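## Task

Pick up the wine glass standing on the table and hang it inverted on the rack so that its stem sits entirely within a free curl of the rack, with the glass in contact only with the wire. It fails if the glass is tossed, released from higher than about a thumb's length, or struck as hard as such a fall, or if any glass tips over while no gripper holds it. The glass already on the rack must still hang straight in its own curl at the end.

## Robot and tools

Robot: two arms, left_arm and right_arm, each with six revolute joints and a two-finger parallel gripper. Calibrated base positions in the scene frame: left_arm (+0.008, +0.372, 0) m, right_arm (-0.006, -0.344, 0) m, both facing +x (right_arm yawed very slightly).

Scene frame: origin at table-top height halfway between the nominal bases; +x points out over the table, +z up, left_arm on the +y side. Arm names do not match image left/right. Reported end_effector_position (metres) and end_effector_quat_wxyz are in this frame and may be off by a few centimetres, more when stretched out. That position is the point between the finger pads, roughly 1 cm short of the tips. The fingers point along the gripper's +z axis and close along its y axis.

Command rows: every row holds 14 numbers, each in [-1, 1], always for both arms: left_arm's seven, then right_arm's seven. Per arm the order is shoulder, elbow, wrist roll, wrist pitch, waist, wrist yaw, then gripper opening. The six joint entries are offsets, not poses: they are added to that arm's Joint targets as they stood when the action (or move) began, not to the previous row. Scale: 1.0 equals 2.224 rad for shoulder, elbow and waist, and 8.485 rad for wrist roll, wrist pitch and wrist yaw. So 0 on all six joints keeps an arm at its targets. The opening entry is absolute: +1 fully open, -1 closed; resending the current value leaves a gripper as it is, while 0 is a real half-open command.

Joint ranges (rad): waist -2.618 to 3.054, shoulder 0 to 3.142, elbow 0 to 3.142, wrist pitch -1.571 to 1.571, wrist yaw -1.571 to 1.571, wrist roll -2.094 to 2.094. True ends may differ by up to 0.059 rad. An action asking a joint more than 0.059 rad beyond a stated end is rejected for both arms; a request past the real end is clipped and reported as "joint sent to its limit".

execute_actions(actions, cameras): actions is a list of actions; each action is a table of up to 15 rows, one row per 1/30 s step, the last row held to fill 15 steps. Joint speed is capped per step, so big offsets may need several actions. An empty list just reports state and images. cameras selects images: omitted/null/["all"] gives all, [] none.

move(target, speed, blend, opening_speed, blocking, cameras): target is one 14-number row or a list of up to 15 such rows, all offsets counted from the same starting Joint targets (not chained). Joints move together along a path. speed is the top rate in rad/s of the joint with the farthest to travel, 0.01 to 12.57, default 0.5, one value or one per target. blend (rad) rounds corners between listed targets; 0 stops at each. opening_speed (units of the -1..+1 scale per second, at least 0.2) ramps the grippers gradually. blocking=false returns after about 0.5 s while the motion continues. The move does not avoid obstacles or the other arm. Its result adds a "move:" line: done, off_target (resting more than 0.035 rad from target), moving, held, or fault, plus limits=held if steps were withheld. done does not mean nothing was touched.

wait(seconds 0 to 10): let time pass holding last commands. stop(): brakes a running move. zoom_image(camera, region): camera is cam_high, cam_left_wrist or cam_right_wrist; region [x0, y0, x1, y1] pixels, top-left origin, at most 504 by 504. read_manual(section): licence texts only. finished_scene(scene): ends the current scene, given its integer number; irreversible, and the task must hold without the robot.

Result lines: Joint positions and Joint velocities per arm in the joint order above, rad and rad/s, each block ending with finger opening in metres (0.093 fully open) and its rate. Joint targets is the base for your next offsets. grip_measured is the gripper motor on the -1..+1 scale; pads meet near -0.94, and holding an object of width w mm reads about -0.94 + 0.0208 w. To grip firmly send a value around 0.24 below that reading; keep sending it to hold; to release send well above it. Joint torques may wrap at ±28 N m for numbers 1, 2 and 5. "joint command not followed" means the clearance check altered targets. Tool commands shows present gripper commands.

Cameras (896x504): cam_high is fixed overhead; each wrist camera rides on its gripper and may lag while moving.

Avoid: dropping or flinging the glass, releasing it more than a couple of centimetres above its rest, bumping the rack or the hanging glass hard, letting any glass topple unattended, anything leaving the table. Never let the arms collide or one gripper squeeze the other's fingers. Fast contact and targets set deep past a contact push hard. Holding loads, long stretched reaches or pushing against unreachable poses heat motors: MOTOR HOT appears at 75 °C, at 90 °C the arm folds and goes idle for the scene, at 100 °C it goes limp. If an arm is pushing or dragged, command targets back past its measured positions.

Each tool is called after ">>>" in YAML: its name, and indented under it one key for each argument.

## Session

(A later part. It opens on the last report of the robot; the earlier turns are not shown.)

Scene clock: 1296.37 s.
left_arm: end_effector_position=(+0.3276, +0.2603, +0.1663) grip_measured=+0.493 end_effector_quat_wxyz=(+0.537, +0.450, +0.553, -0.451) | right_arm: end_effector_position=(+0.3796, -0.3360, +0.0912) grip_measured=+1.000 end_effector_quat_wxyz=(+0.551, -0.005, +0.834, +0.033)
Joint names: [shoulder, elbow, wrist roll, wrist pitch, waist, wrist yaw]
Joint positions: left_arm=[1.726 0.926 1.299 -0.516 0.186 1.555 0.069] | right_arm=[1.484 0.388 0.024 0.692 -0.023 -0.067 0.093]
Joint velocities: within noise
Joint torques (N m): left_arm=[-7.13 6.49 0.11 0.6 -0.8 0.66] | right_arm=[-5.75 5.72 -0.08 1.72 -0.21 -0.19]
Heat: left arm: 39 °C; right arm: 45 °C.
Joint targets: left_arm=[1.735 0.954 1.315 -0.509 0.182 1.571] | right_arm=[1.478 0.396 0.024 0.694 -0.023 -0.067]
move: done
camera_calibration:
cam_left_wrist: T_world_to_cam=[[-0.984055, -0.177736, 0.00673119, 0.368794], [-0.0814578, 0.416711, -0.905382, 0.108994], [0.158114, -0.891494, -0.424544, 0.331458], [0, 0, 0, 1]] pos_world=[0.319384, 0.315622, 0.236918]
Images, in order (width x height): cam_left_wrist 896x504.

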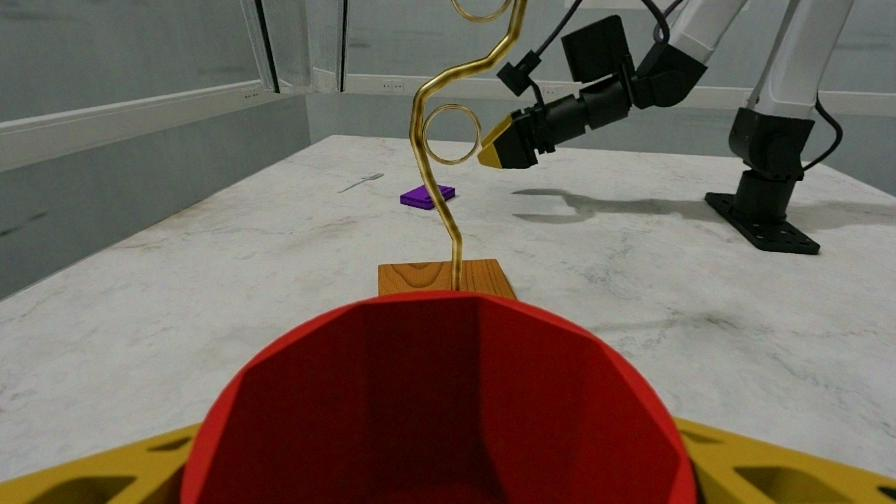

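>>> move:
  target: [-0.0784, 0.0819, 0, -0.0432, 0, 0, 0.3, 0, 0, 0, 0, 0, 0, 1]
  speed: 0.15
  cameras: ["cam_left_wrist", "cam_high"]

>>> zoom_image:
  camera: "cam_high"
  region: [430, 370, 530, 470]

Scene clock: 1377.37 s.
left_arm: end_effector_position=(+0.3204, +0.2590, +0.2406) grip_measured=+0.493 end_effector_quat_wxyz=(+0.527, +0.438, +0.562, -0.463) | right_arm: end_effector_position=(+0.3796, -0.3360, +0.0912) grip_measured=+1.000 end_effector_quat_wxyz=(+0.551, -0.005, +0.834, +0.033)
Joint names: [shoulder, elbow, wrist roll, wrist pitch, waist, wrist yaw]
Joint positions: left_arm=[1.593 1.105 1.3 -0.871 0.186 1.555 0.069] | right_arm=[1.484 0.388 0.024 0.692 -0.023 -0.067 0.093]
Joint velocities: within noise
Joint torques (N m): left_arm=[-10.22 7.16 0.11 0.46 -0.75 0.68] | right_arm=[-5.59 5.63 -0.14 1.75 -0.25 -0.2]
Heat: left arm: 40 °C; right arm: 45 °C.
Joint targets: left_arm=[1.560 1.136 1.315 -0.876 0.182 1.571] | right_arm=[1.478 0.396 0.024 0.694 -0.023 -0.067]
move: done
camera_calibration:
cam_left_wrist: T_world_to_cam=[[-0.982839, -0.177604, 0.0498433, 0.350167], [-0.119868, 0.409527, -0.904389, 0.190151], [0.140211, -0.894844, -0.423788, 0.369338], [0, 0, 0, 1]] pos_world=[0.315166, 0.314819, 0.311038]
Images, in order (width x height): cam_high 896x504, cam_left_wrist 896x504.

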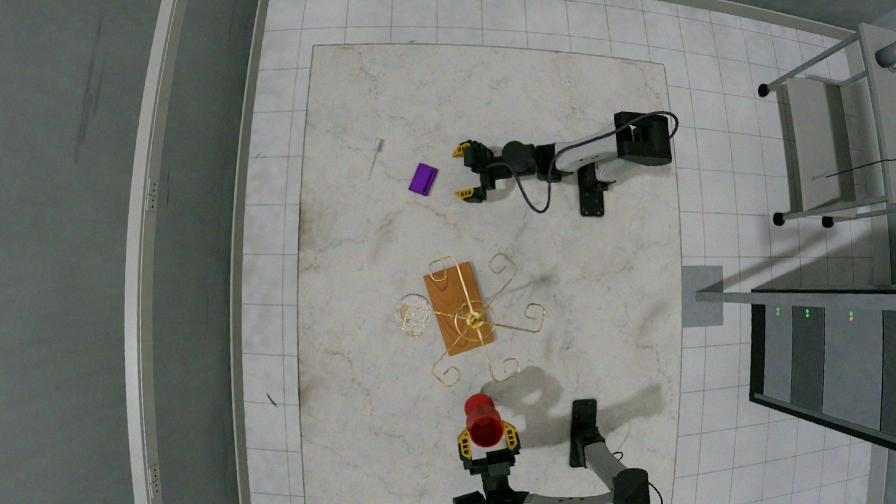

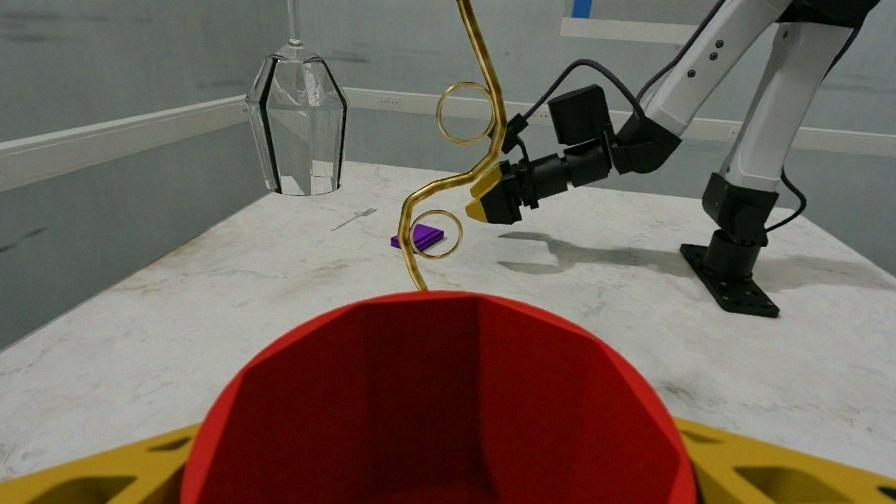

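Scaled by 5.040 from the camera's 896x504 image, which has a finer 1280x720 frame.

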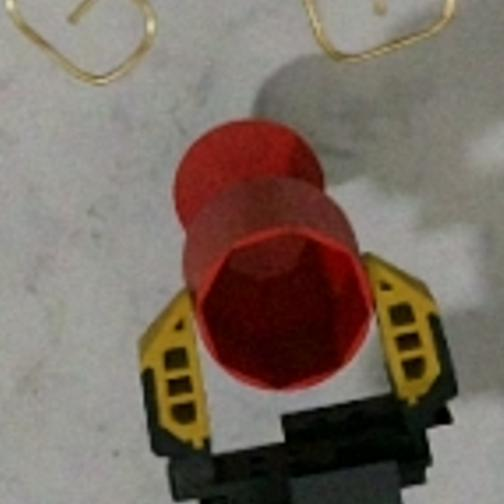

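>>> move:
  target:
    - [0, 0, -0.1865, 0, 0, 0, 0.3, -0.0589, 0.3934, -0.0603, -0.0936, -0.1246, 0, 1]
    - [0, 0, -0.3730, 0, 0, 0, 0.3, -0.0589, 0.3934, -0.1207, -0.1907, -0.1246, -0.1724, 1]
  speed: 0.8
  blend: 0.15

>>> zoom_image:
  camera: "cam_high"
  region: [420, 340, 540, 460]

Scene clock: 1438.17 s.
left_arm: end_effector_position=(+0.3393, +0.2650, +0.2196) grip_measured=+0.493 end_effector_quat_wxyz=(-0.280, -0.485, +0.586, -0.586) | right_arm: end_effector_position=(+0.2891, -0.2540, +0.3303) grip_measured=+1.000 end_effector_quat_wxyz=(+0.548, -0.414, +0.593, +0.419)
Joint names: [shoulder, elbow, wrist roll, wrist pitch, waist, wrist yaw]
Joint positions: left_arm=[1.593 1.105 -1.5 -0.725 0.186 1.402 0.069] | right_arm=[1.362 1.241 -0.988 -0.911 -0.295 -1.516 0.093]
Joint velocities: within noise
Joint torques (N m): left_arm=[-10.74 7.51 -4.2 -0.7 -0.77 2] | right_arm=[-6.24 8.34 -0.22 0.7 -0.59 -0.83]
Heat: left arm: 41 °C; right arm: 45 °C.
Joint targets: left_arm=[1.560 1.136 -1.849 -0.876 0.182 1.571] | right_arm=[1.347 1.271 -1.000 -0.923 -0.301 -1.530]
move: off_target (left_arm); left_arm: the wrist roll is farthest, 0.350 rad from its target
camera_calibration:
cam_left_wrist: T_world_to_cam=[[0.89034, 0.164187, 0.424662, -0.437561], [-0.44977, 0.172285, 0.87637, -0.0453687], [0.0707254, -0.971267, 0.227239, 0.26394], [0, 0, 0, 1]] pos_world=[0.350506, 0.336014, 0.165598]
cam_right_wrist: T_world_to_cam=[[0.945317, -0.315702, -0.081901, -0.32475], [-0.212058, -0.404143, -0.889775, 0.292784], [0.247804, 0.858488, -0.44899, 0.372482], [0, 0, 0, 1]] pos_world=[0.276776, -0.303969, 0.401155]

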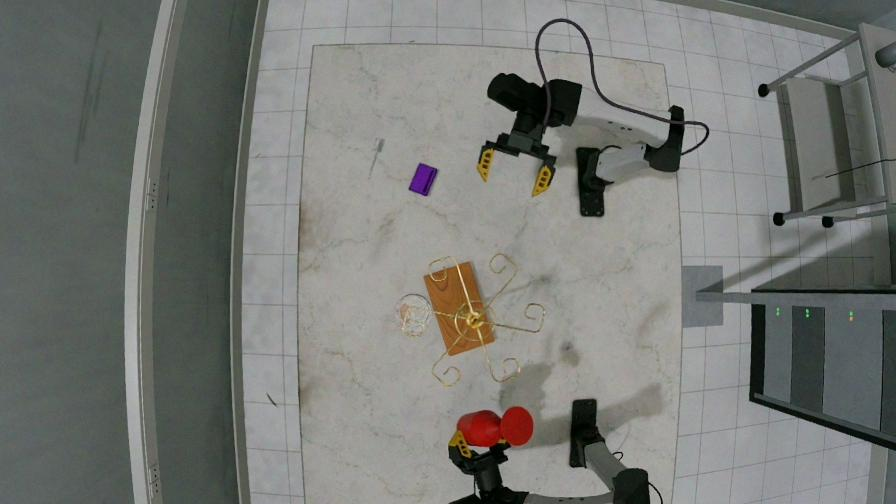

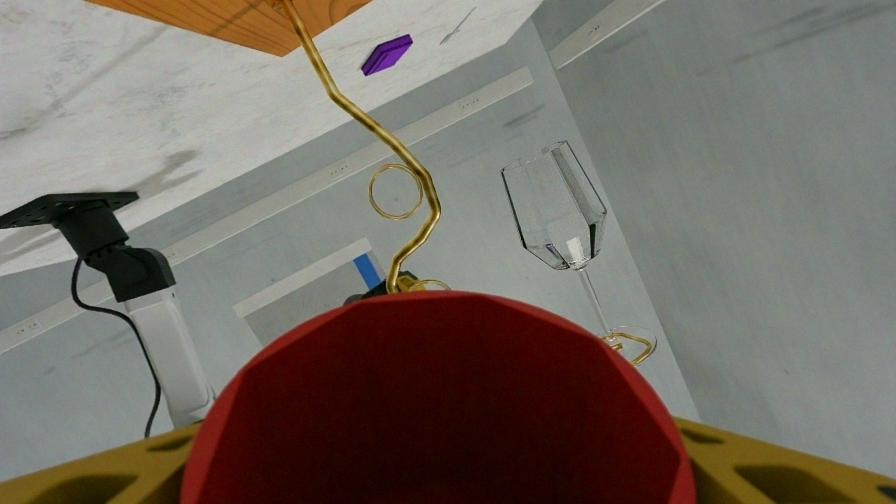

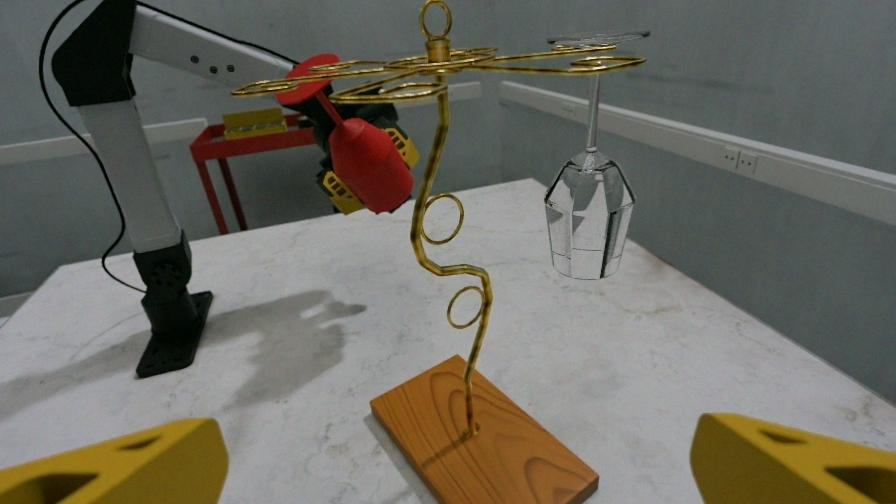

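Scaled by 4.200 from the camera's 896x504 image, which has a finer 1280x720 frame.

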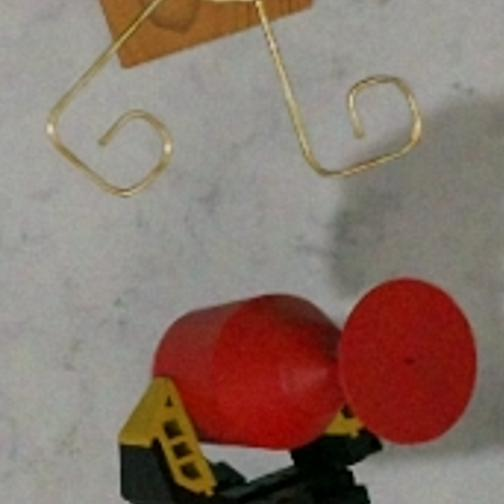

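>>> zoom_image:
  camera: "cam_right_wrist"
  region: [230, 0, 480, 230]

>>> zoom_image:
  camera: "cam_high"
  region: [430, 400, 560, 504]

Scaled by 2.016 from the camera's 896x504 image, which has a finer 1280x720 frame.

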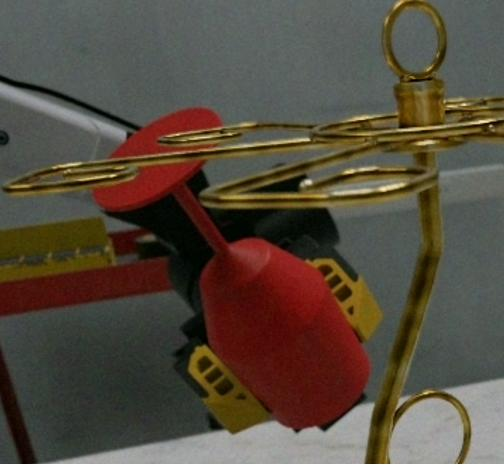

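Scaled by 3.877 from the camera's 896x504 image, which has a finer 1280x720 frame.

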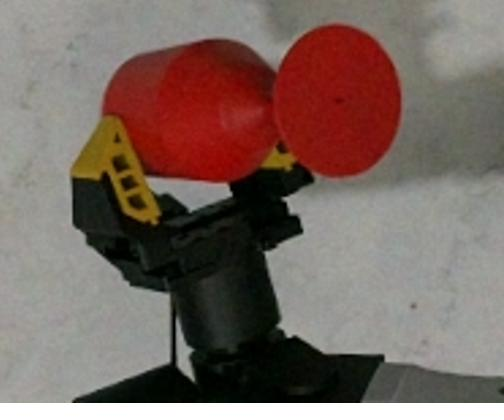

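>>> zoom_image:
  camera: "cam_high"
  region: [470, 0, 730, 220]

>>> zoom_image:
  camera: "cam_high"
  region: [430, 380, 680, 504]

>>> zoom_image:
  camera: "cam_right_wrist"
  region: [20, 0, 420, 390]

Scaled by 1.938 from the camera's 896x504 image, which has a finer 1280x720 frame.

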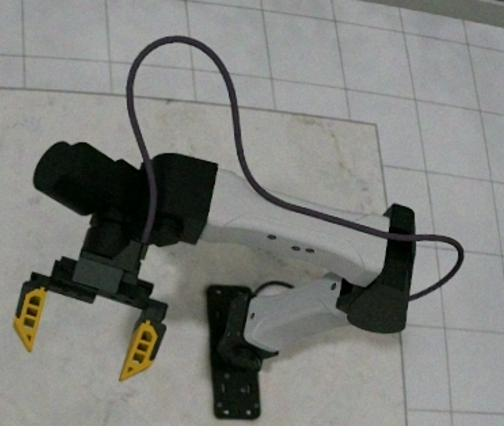

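Scaled by 2.016 from the camera's 896x504 image, which has a finer 1280x720 frame.

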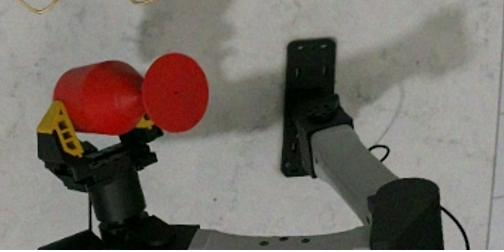

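Scaled by 1.260 from the camera's 896x504 image, which has a finer 1280x720 frame.

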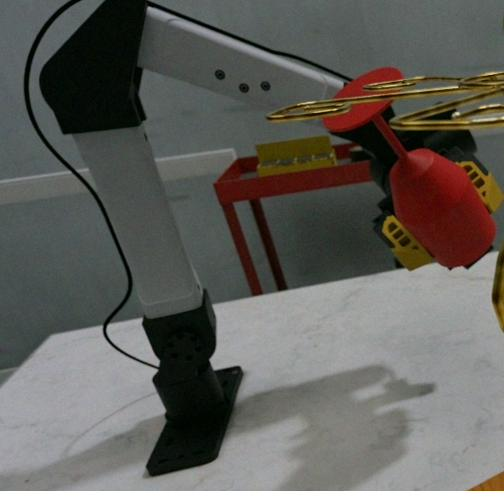

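>>> move:
  target: [0, 0, 0.0588, -0.0519, 0, 0, 0.3, 0, 0, 0, 0, 0, 0, 1]
  speed: 0.5

>>> zoom_image:
  camera: "cam_high"
  region: [420, 380, 680, 504]

>>> zoom_image:
  camera: "cam_right_wrist"
  region: [20, 0, 520, 300]

Scene clock: 1693.17 s.
left_arm: end_effector_position=(+0.3018, +0.2580, +0.2129) grip_measured=+0.493 end_effector_quat_wxyz=(-0.318, -0.491, +0.586, -0.560) | right_arm: end_effector_position=(+0.2889, -0.2539, +0.3304) grip_measured=+1.000 end_effector_quat_wxyz=(+0.548, -0.414, +0.593, +0.420)
Joint names: [shoulder, elbow, wrist roll, wrist pitch, waist, wrist yaw]
Joint positions: left_arm=[1.593 1.105 -1.19 -1.105 0.186 1.4 0.069] | right_arm=[1.362 1.241 -0.988 -0.913 -0.295 -1.517 0.093]
Joint velocities: within noise
Joint torques (N m): left_arm=[-10.11 6.98 -2.01 -1.76 -0.64 2.1] | right_arm=[-6.22 8.25 -0.24 0.63 -0.62 -0.88]
Heat: left arm: 69 °C; right arm: 44 °C.
Joint targets: left_arm=[1.560 1.136 -1.351 -1.316 0.182 1.571] | right_arm=[1.347 1.271 -1.000 -0.924 -0.301 -1.531]
move: off_target (left_arm); left_arm: the wrist pitch is farthest, 0.211 rad from its target
camera_calibration:
cam_left_wrist: T_world_to_cam=[[0.927103, 0.118935, 0.355434, -0.384833], [-0.372868, 0.196373, 0.906867, -0.0909819], [0.0380602, -0.973289, 0.226405, 0.271924], [0, 0, 0, 1]] pos_world=[0.312506, 0.328297, 0.157726]
cam_right_wrist: T_world_to_cam=[[0.945435, -0.315037, -0.0830916, -0.324005], [-0.212585, -0.403218, -0.890069, 0.29331], [0.246901, 0.859167, -0.448188, 0.372642], [0, 0, 0, 1]] pos_world=[0.276673, -0.303967, 0.401157]

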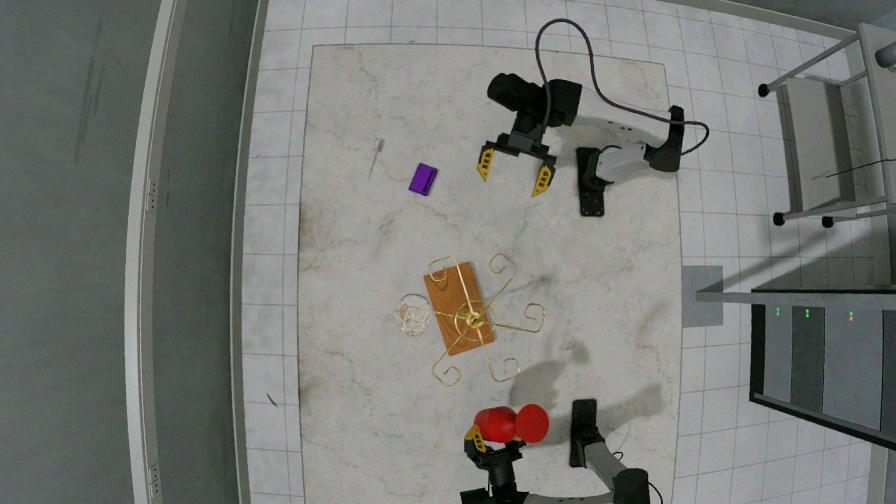

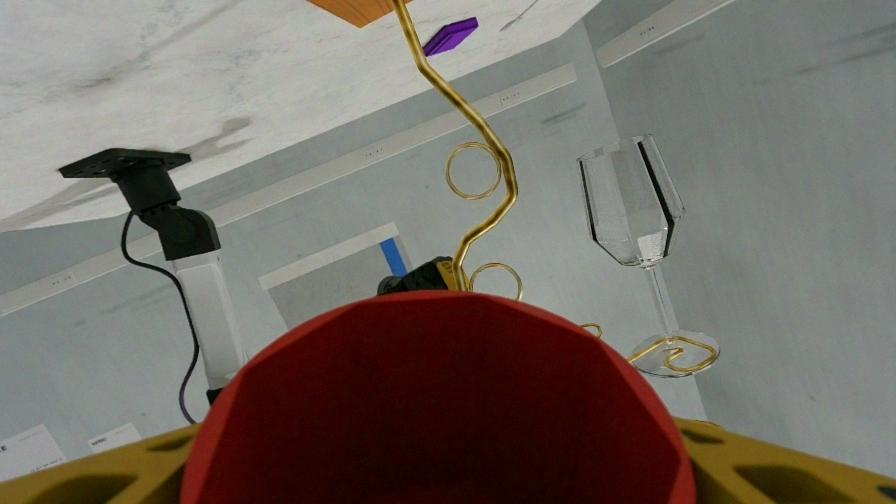

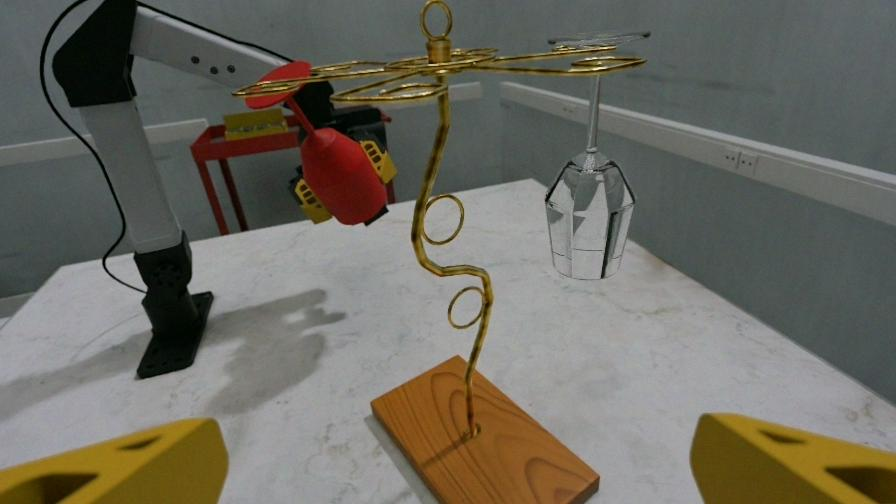

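Scaled by 1.938 from the camera's 896x504 image, which has a finer 1280x720 frame.

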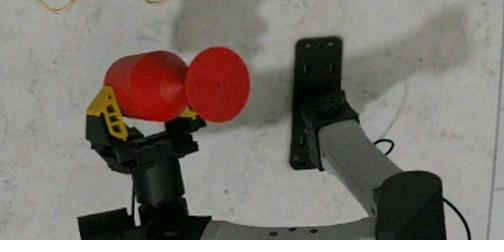

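Scaled by 1.008 from the camera's 896x504 image, which has a finer 1280x720 frame.

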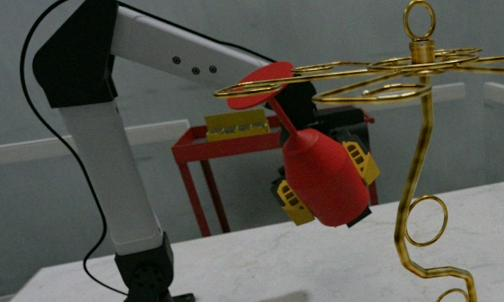

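>>> move:
  target: [0, 0, 0.1003, 0.0490, 0, 0, 0.3, 0, 0, 0, 0, 0, 0, 1]
  speed: 0.6
  cameras: ["cam_high"]

Scene clock: 1702.70 s.
left_arm: end_effector_position=(+0.3180, +0.2586, +0.2379) grip_measured=+0.492 end_effector_quat_wxyz=(-0.046, -0.182, +0.693, -0.696) | right_arm: end_effector_position=(+0.2889, -0.2539, +0.3304) grip_measured=+1.000 end_effector_quat_wxyz=(+0.548, -0.414, +0.593, +0.420)
Joint names: [shoulder, elbow, wrist roll, wrist pitch, waist, wrist yaw]
Joint positions: left_arm=[1.593 1.105 -0.497 -0.907 0.186 1.543 0.069] | right_arm=[1.362 1.241 -0.988 -0.913 -0.295 -1.517 0.093]
Joint velocities: within noise
Joint torques (N m): left_arm=[-10.24 7.2 -0.06 0.63 -0.61 0.74] | right_arm=[-6.13 8.42 -0.2 0.74 -0.68 -0.86]
Heat: left arm: 62 °C; right arm: 44 °C.
Joint targets: left_arm=[1.560 1.136 -0.500 -0.900 0.182 1.571] | right_arm=[1.347 1.271 -1.000 -0.924 -0.301 -1.530]
move: done
Images, in order (width x height): cam_high 896x504.

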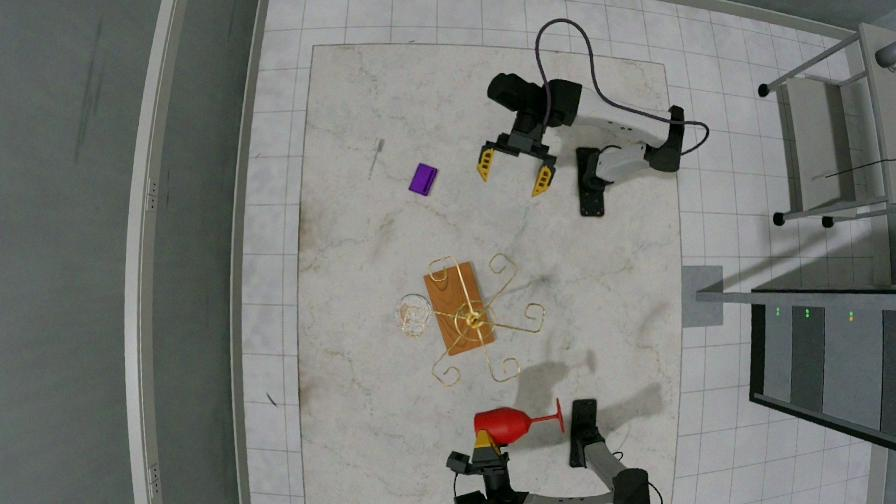

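>>> zoom_image:
  camera: "cam_high"
  region: [430, 384, 670, 504]

>>> execute_actions:
  actions: []
  cameras: ["cam_right_wrist"]

>>> zoom_image:
  camera: "cam_right_wrist"
  region: [120, 0, 460, 240]

Scaled by 2.100 from the camera's 896x504 image, which has a finer 1280x720 frame.

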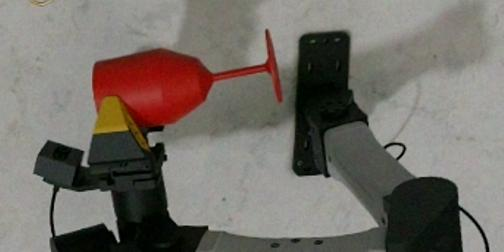

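Scene clock: 1776.80 s.
left_arm: end_effector_position=(+0.3181, +0.2586, +0.2380) grip_measured=+0.492 end_effector_quat_wxyz=(-0.045, -0.181, +0.693, -0.696) | right_arm: end_effector_position=(+0.2889, -0.2539, +0.3304) grip_measured=+1.000 end_effector_quat_wxyz=(+0.548, -0.414, +0.593, +0.420)
Joint names: [shoulder, elbow, wrist roll, wrist pitch, waist, wrist yaw]
Joint positions: left_arm=[1.593 1.105 -0.497 -0.906 0.186 1.543 0.069] | right_arm=[1.362 1.241 -0.988 -0.913 -0.295 -1.517 0.093]
Joint velocities: within noise
Joint torques (N m): left_arm=[-10.32 7.32 -0.06 0.59 -0.69 0.76] | right_arm=[-6.2 8.2 -0.25 0.68 -0.65 -0.85]
Heat: left arm: 46 °C; right arm: 45 °C.
Joint targets: left_arm=[1.560 1.136 -0.500 -0.900 0.182 1.571] | right_arm=[1.347 1.271 -1.000 -0.924 -0.301 -1.530]
Tool commands: left_gripper/opening=+0.3 right_gripper/opening=+1.0
camera_calibration:
cam_right_wrist: T_world_to_cam=[[0.945435, -0.315037, -0.0830916, -0.324005], [-0.212585, -0.403218, -0.890069, 0.29331], [0.246901, 0.859167, -0.448188, 0.372642], [0, 0, 0, 1]] pos_world=[0.276673, -0.303967, 0.401157]
Images, in order (width x height): cam_right_wrist 896x504.

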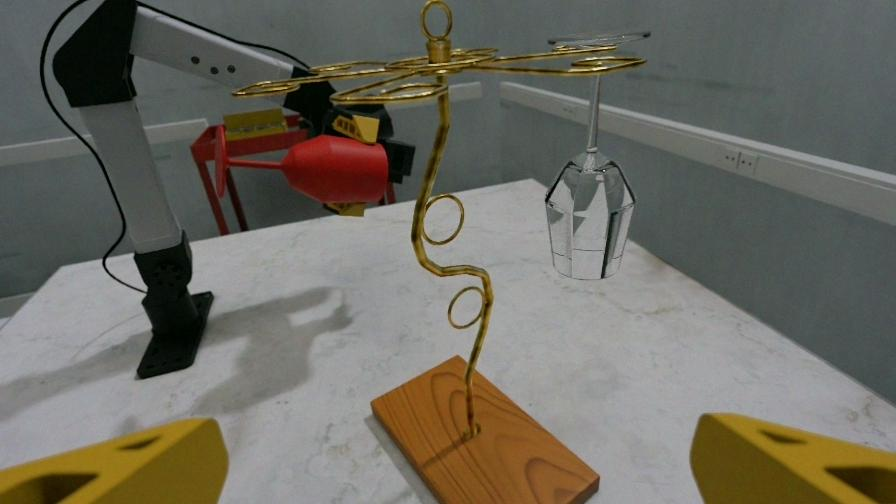

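Scaled by 1.482 from the camera's 896x504 image, which has a finer 1280x720 frame.

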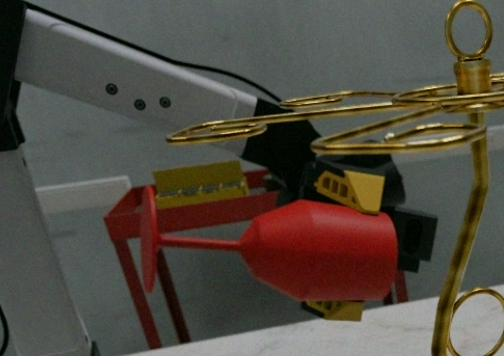

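>>> move:
  target: [0, 0, -0.0471, 0, 0, 0, 0.3, 0, 0, 0, 0, 0, 0, 1]
  speed: 0.6
  cameras: []

>>> move:
  target: [0, 0, -0.0236, 0, 0, 0, 0.3, 0, 0, 0, 0, 0, 0, 1]
  speed: 0.6
  cameras: ["cam_right_wrist"]

>>> zoom_image:
  camera: "cam_right_wrist"
  region: [120, 0, 460, 240]

Scene clock: 1967.73 s.
left_arm: end_effector_position=(+0.3184, +0.2587, +0.2381) grip_measured=+0.492 end_effector_quat_wxyz=(-0.172, -0.305, +0.648, -0.676) | right_arm: end_effector_position=(+0.2889, -0.2539, +0.3304) grip_measured=+1.000 end_effector_quat_wxyz=(+0.548, -0.414, +0.593, +0.420)
Joint names: [shoulder, elbow, wrist roll, wrist pitch, waist, wrist yaw]
Joint positions: left_arm=[1.593 1.105 -0.871 -0.902 0.186 1.543 0.069] | right_arm=[1.362 1.241 -0.988 -0.913 -0.295 -1.517 0.093]
Joint velocities: within noise
Joint torques (N m): left_arm=[-10.25 7.23 -0.34 0.58 -0.75 0.78] | right_arm=[-6.24 8.24 -0.25 0.71 -0.7 -0.82]
Heat: left arm: 44 °C; right arm: 46 °C.
Joint targets: left_arm=[1.560 1.136 -0.899 -0.900 0.182 1.571] | right_arm=[1.347 1.271 -1.000 -0.924 -0.301 -1.530]
move: done
No camera images: "cameras" was empty.

Scene clock: 1968.83 s.
left_arm: end_effector_position=(+0.3192, +0.2588, +0.2382) grip_measured=+0.492 end_effector_quat_wxyz=(-0.231, -0.362, +0.619, -0.658) | right_arm: end_effector_position=(+0.2889, -0.2539, +0.3304) grip_measured=+1.000 end_effector_quat_wxyz=(+0.548, -0.414, +0.593, +0.420)
Joint names: [shoulder, elbow, wrist roll, wrist pitch, waist, wrist yaw]
Joint positions: left_arm=[1.593 1.105 -1.058 -0.892 0.186 1.543 0.069] | right_arm=[1.362 1.241 -0.988 -0.913 -0.295 -1.517 0.093]
Joint velocities: within noise
Joint torques (N m): left_arm=[-10.4 7.32 -0.53 0.45 -0.77 0.74] | right_arm=[-6.2 8.27 -0.2 0.64 -0.7 -0.84]
Heat: left arm: 44 °C; right arm: 46 °C.
Joint targets: left_arm=[1.560 1.136 -1.100 -0.900 0.182 1.571] | right_arm=[1.347 1.271 -1.000 -0.924 -0.301 -1.530]
move: off_target (left_arm); left_arm: the wrist roll is farthest, 0.042 rad from its target
camera_calibration:
cam_right_wrist: T_world_to_cam=[[0.945435, -0.315037, -0.0830916, -0.324005], [-0.212585, -0.403218, -0.890069, 0.29331], [0.246901, 0.859167, -0.448188, 0.372642], [0, 0, 0, 1]] pos_world=[0.276673, -0.303967, 0.401157]
Images, in order (width x height): cam_right_wrist 896x504.

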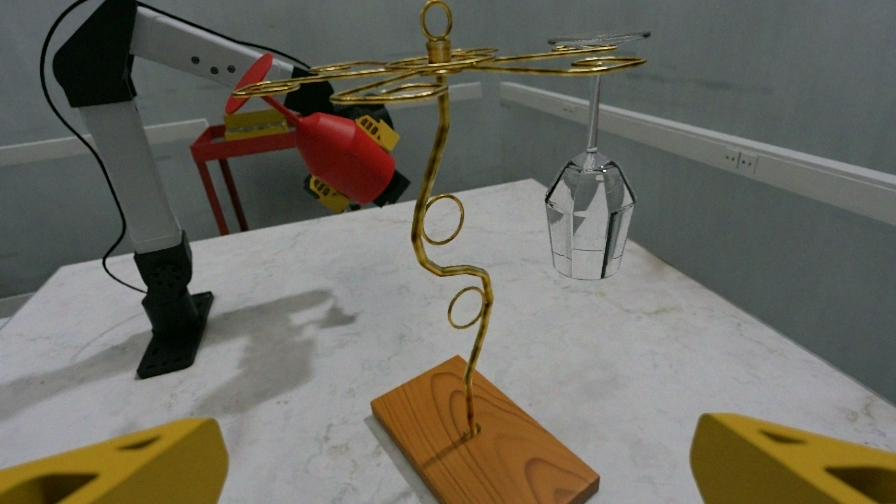

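Scaled by 1.482 from the camera's 896x504 image, which has a finer 1280x720 frame.

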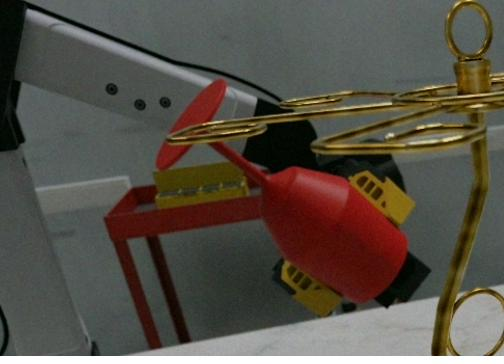

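>>> move:
  target: [0, 0, 0.2846, 0.0028, 0, 0, 0.3, 0, 0, 0, 0, 0, 0, 1]
  speed: 0.9
  cameras: ["cam_right_wrist"]

>>> move:
  target: [0.0670, -0.0697, 0, 0.0368, 0, 0, 0.3, 0, 0, 0, 0, 0, 0, 1]
  speed: 0.2
  cameras: ["cam_high", "cam_right_wrist"]

Scene clock: 2064.00 s.
left_arm: end_effector_position=(+0.3192, +0.2588, +0.2386) grip_measured=+0.492 end_effector_quat_wxyz=(+0.520, +0.434, +0.570, -0.465) | right_arm: end_effector_position=(+0.2889, -0.2539, +0.3304) grip_measured=+1.000 end_effector_quat_wxyz=(+0.548, -0.414, +0.593, +0.420)
Joint names: [shoulder, elbow, wrist roll, wrist pitch, waist, wrist yaw]
Joint positions: left_arm=[1.593 1.105 1.3 -0.891 0.186 1.545 0.069] | right_arm=[1.362 1.241 -0.988 -0.913 -0.295 -1.517 0.093]
Joint velocities: within noise
Joint torques (N m): left_arm=[-10.36 7.05 0.12 0.57 -0.77 0.77] | right_arm=[-6.19 8.25 -0.22 0.68 -0.55 -0.83]
Heat: left arm: 45 °C; right arm: 47 °C.
Joint targets: left_arm=[1.560 1.136 1.315 -0.877 0.182 1.571] | right_arm=[1.347 1.271 -1.000 -0.924 -0.301 -1.530]
move: done
camera_calibration:
cam_right_wrist: T_world_to_cam=[[0.945435, -0.315037, -0.0830916, -0.324005], [-0.212585, -0.403218, -0.890069, 0.29331], [0.246901, 0.859167, -0.448188, 0.372642], [0, 0, 0, 1]] pos_world=[0.276673, -0.303967, 0.401157]
Images, in order (width x height): cam_right_wrist 896x504.

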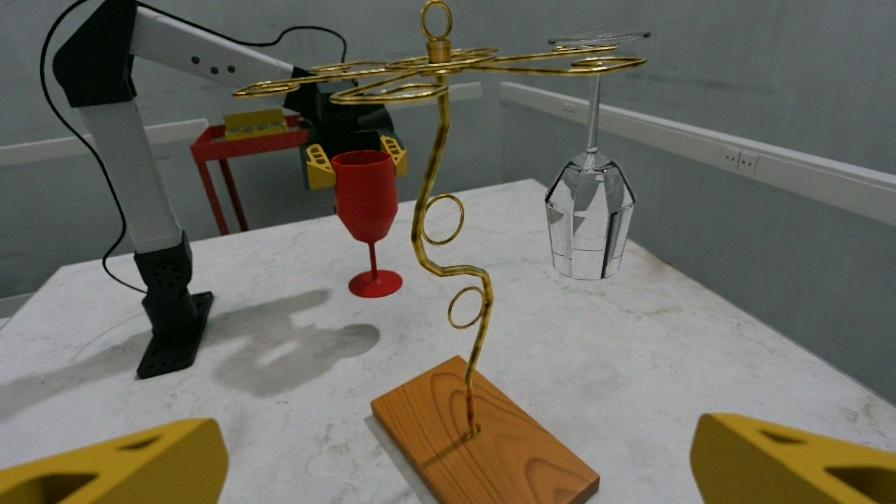

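Scene clock: 2066.20 s.
left_arm: end_effector_position=(+0.3336, +0.2615, +0.1838) grip_measured=+0.492 end_effector_quat_wxyz=(+0.539, +0.455, +0.553, -0.445) | right_arm: end_effector_position=(+0.2889, -0.2539, +0.3304) grip_measured=+1.000 end_effector_quat_wxyz=(+0.548, -0.414, +0.593, +0.420)
Joint names: [shoulder, elbow, wrist roll, wrist pitch, waist, wrist yaw]
Joint positions: left_arm=[1.705 0.987 1.301 -0.585 0.186 1.546 0.069] | right_arm=[1.362 1.241 -0.988 -0.913 -0.295 -1.517 0.093]
Joint velocities: within noise
Joint torques (N m): left_arm=[-7.43 3.99 0.12 0.78 -0.8 0.7] | right_arm=[-6.38 8.29 -0.2 0.7 -0.59 -0.85]
Heat: left arm: 45 °C; right arm: 47 °C.
Joint targets: left_arm=[1.709 0.981 1.315 -0.564 0.182 1.571] | right_arm=[1.347 1.271 -1.000 -0.924 -0.301 -1.530]
move: done
camera_calibration:
cam_right_wrist: T_world_to_cam=[[0.945435, -0.315037, -0.0830916, -0.324005], [-0.212585, -0.403218, -0.890069, 0.29331], [0.246901, 0.859167, -0.448188, 0.372642], [0, 0, 0, 1]] pos_world=[0.276673, -0.303967, 0.401157]
Images, in order (width x height): cam_high 896x504, cam_right_wrist 896x504.

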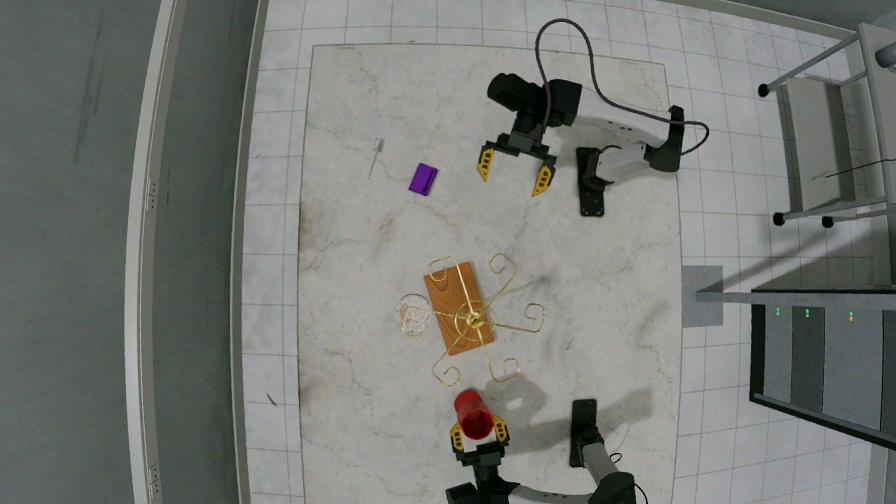

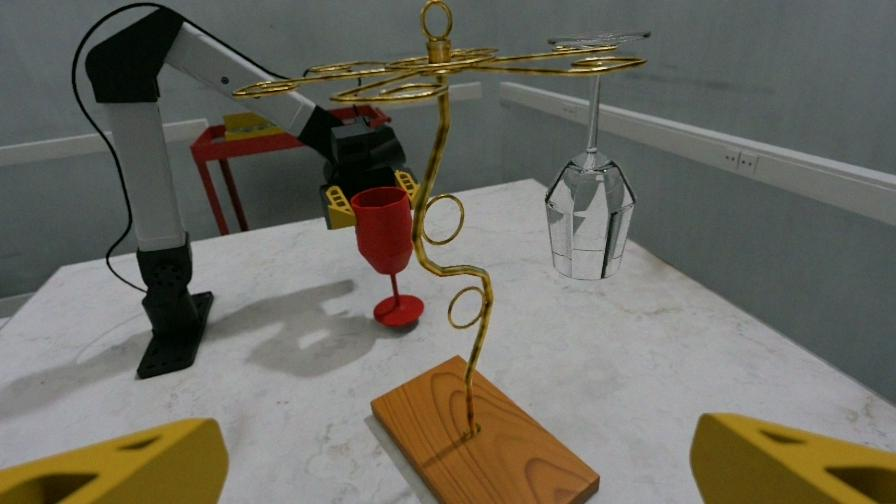

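>>> move:
  target: [0.0090, -0.0202, 0, 0.0064, 0, 0, 0.3, 0, 0, 0, 0, 0, 0, 1]
  speed: 0.08
  cameras: ["cam_right_wrist"]

>>> zoom_image:
  camera: "cam_right_wrist"
  region: [300, 150, 500, 350]

Scene clock: 2088.33 s.
left_arm: end_effector_position=(+0.3301, +0.2608, +0.1691) grip_measured=+0.492 end_effector_quat_wxyz=(+0.537, +0.452, +0.554, -0.447) | right_arm: end_effector_position=(+0.2889, -0.2539, +0.3304) grip_measured=+1.000 end_effector_quat_wxyz=(+0.548, -0.414, +0.593, +0.420)
Joint names: [shoulder, elbow, wrist roll, wrist pitch, waist, wrist yaw]
Joint positions: left_arm=[1.723 0.942 1.301 -0.53 0.186 1.546 0.069] | right_arm=[1.362 1.241 -0.988 -0.913 -0.295 -1.517 0.093]
Joint velocities: within noise
Joint torques (N m): left_arm=[-7.43 3.86 0.08 0.72 -0.73 0.74] | right_arm=[-6.19 8.28 -0.19 0.69 -0.8 -0.83]
Heat: left arm: 44 °C; right arm: 47 °C.
Joint targets: left_arm=[1.729 0.936 1.315 -0.510 0.182 1.571] | right_arm=[1.347 1.271 -1.000 -0.924 -0.301 -1.530]
move: done
camera_calibration:
cam_right_wrist: T_world_to_cam=[[0.945435, -0.315037, -0.0830916, -0.324005], [-0.212585, -0.403218, -0.890069, 0.29331], [0.246901, 0.859167, -0.448188, 0.372642], [0, 0, 0, 1]] pos_world=[0.276673, -0.303967, 0.401157]
Images, in order (width x height): cam_right_wrist 896x504.

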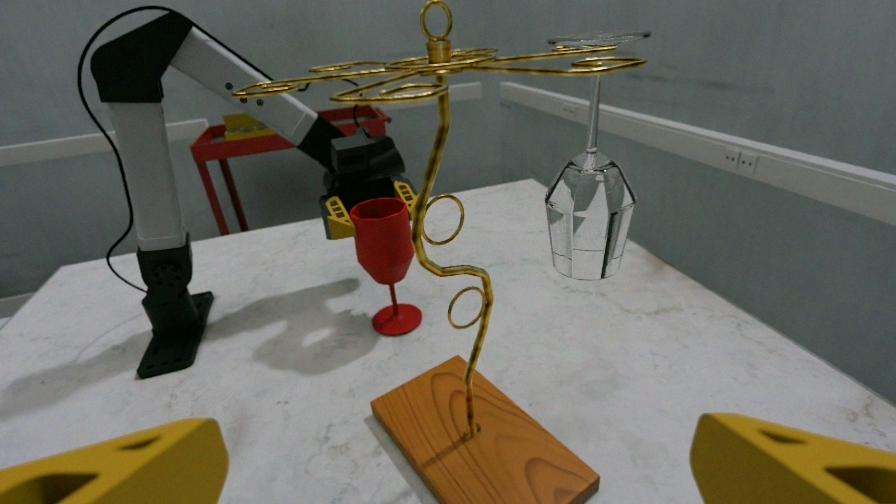

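Scaled by 2.520 from the camera's 896x504 image, which has a finer 1280x720 frame.

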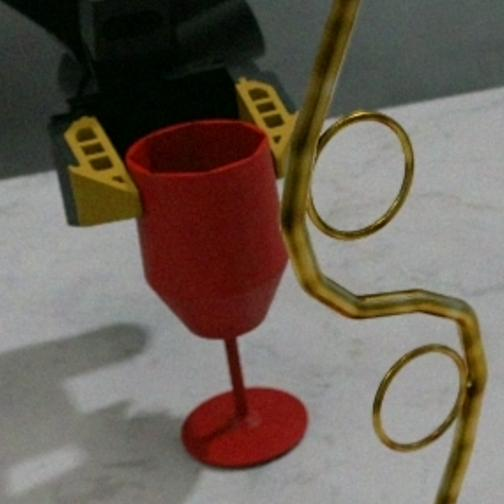

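>>> move:
  target: [0.0025, -0.0055, 0, 0.0017, 0, 0, 0.3, 0, 0, 0, 0, 0, 0, 1]
  speed: 0.05
  cameras: ["cam_right_wrist"]

>>> zoom_image:
  camera: "cam_right_wrist"
  region: [320, 200, 460, 360]

Scene clock: 2095.80 s.
left_arm: end_effector_position=(+0.3289, +0.2606, +0.1666) grip_measured=+0.492 end_effector_quat_wxyz=(+0.537, +0.452, +0.553, -0.449) | right_arm: end_effector_position=(+0.2889, -0.2539, +0.3304) grip_measured=+1.000 end_effector_quat_wxyz=(+0.548, -0.414, +0.593, +0.420)
Joint names: [shoulder, elbow, wrist roll, wrist pitch, waist, wrist yaw]
Joint positions: left_arm=[1.726 0.932 1.301 -0.517 0.186 1.55 0.069] | right_arm=[1.362 1.241 -0.988 -0.913 -0.295 -1.517 0.093]
Joint velocities: within noise
Joint torques (N m): left_arm=[-7.27 3.77 0.07 0.77 -0.79 0.72] | right_arm=[-6.35 8.28 -0.19 0.67 -0.7 -0.84]
Heat: left arm: 44 °C; right arm: 47 °C.
Joint targets: left_arm=[1.735 0.924 1.315 -0.496 0.182 1.571] | right_arm=[1.347 1.271 -1.000 -0.924 -0.301 -1.530]
move: done
camera_calibration:
cam_right_wrist: T_world_to_cam=[[0.945435, -0.315037, -0.0830916, -0.324005], [-0.212585, -0.403218, -0.890069, 0.29331], [0.246901, 0.859167, -0.448188, 0.372642], [0, 0, 0, 1]] pos_world=[0.276673, -0.303967, 0.401157]
Images, in order (width x height): cam_right_wrist 896x504.

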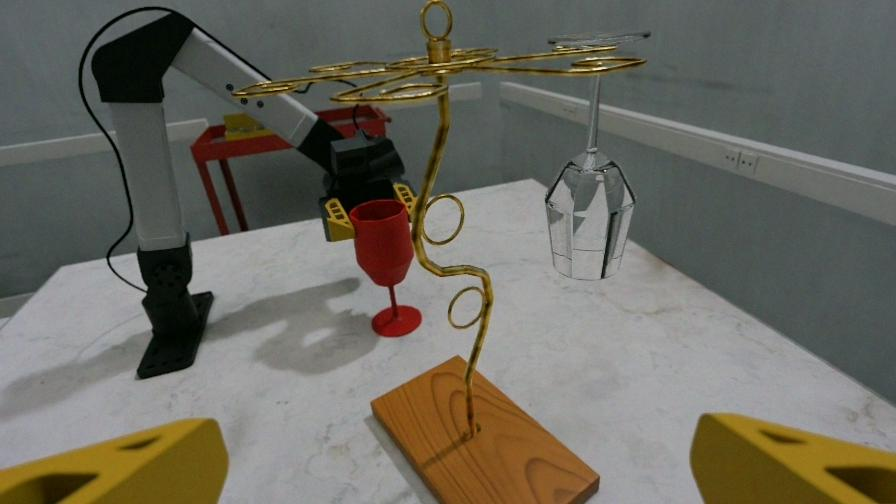

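Scaled by 3.150 from the camera's 896x504 image, which has a finer 1280x720 frame.

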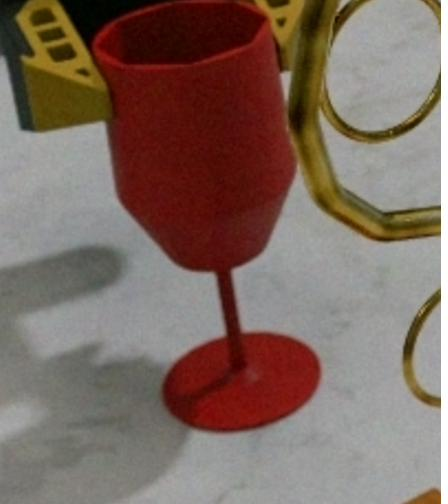

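>>> move:
  target: [0.0020, -0.0042, 0, 0.0013, 0, 0, 0.3, 0, 0, 0, 0, 0, 0, 1]
  speed: 0.04
  cameras: ["cam_right_wrist"]

Scene clock: 2102.17 s.
left_arm: end_effector_position=(+0.3278, +0.2604, +0.1665) grip_measured=+0.492 end_effector_quat_wxyz=(+0.540, +0.451, +0.549, -0.450) | right_arm: end_effector_position=(+0.2889, -0.2539, +0.3304) grip_measured=+1.000 end_effector_quat_wxyz=(+0.548, -0.414, +0.593, +0.420)
Joint names: [shoulder, elbow, wrist roll, wrist pitch, waist, wrist yaw]
Joint positions: left_arm=[1.726 0.924 1.301 -0.505 0.186 1.559 0.069] | right_arm=[1.362 1.241 -0.989 -0.913 -0.295 -1.517 0.093]
Joint velocities: within noise
Joint torques (N m): left_arm=[-6.82 3.43 0.06 0.79 -0.91 0.59] | right_arm=[-6.23 8.28 -0.25 0.68 -0.8 -0.82]
Heat: left arm: 44 °C; right arm: 47 °C.
Joint targets: left_arm=[1.739 0.915 1.315 -0.485 0.182 1.571] | right_arm=[1.347 1.271 -1.000 -0.924 -0.301 -1.530]
move: done
camera_calibration:
cam_right_wrist: T_world_to_cam=[[0.945499, -0.314951, -0.0826841, -0.324066], [-0.212191, -0.403325, -0.890115, 0.293165], [0.246994, 0.859148, -0.448173, 0.372629], [0, 0, 0, 1]] pos_world=[0.276574, -0.303967, 0.401158]
Images, in order (width x height): cam_right_wrist 896x504.

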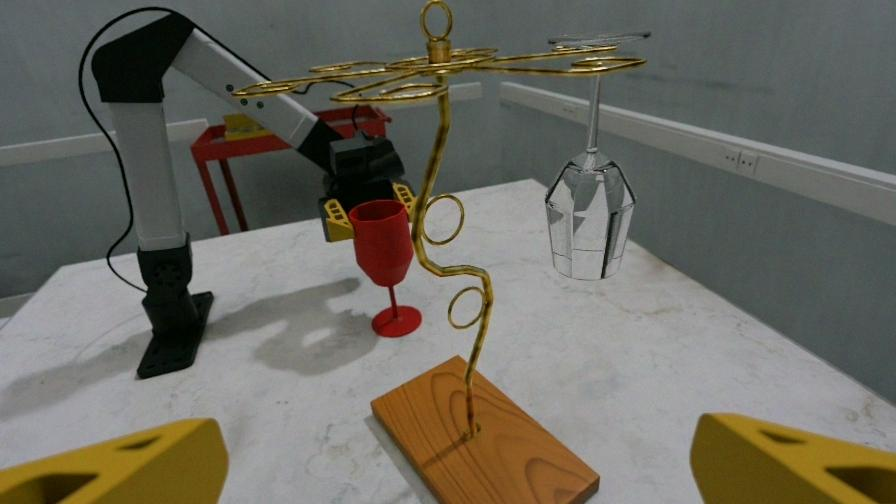

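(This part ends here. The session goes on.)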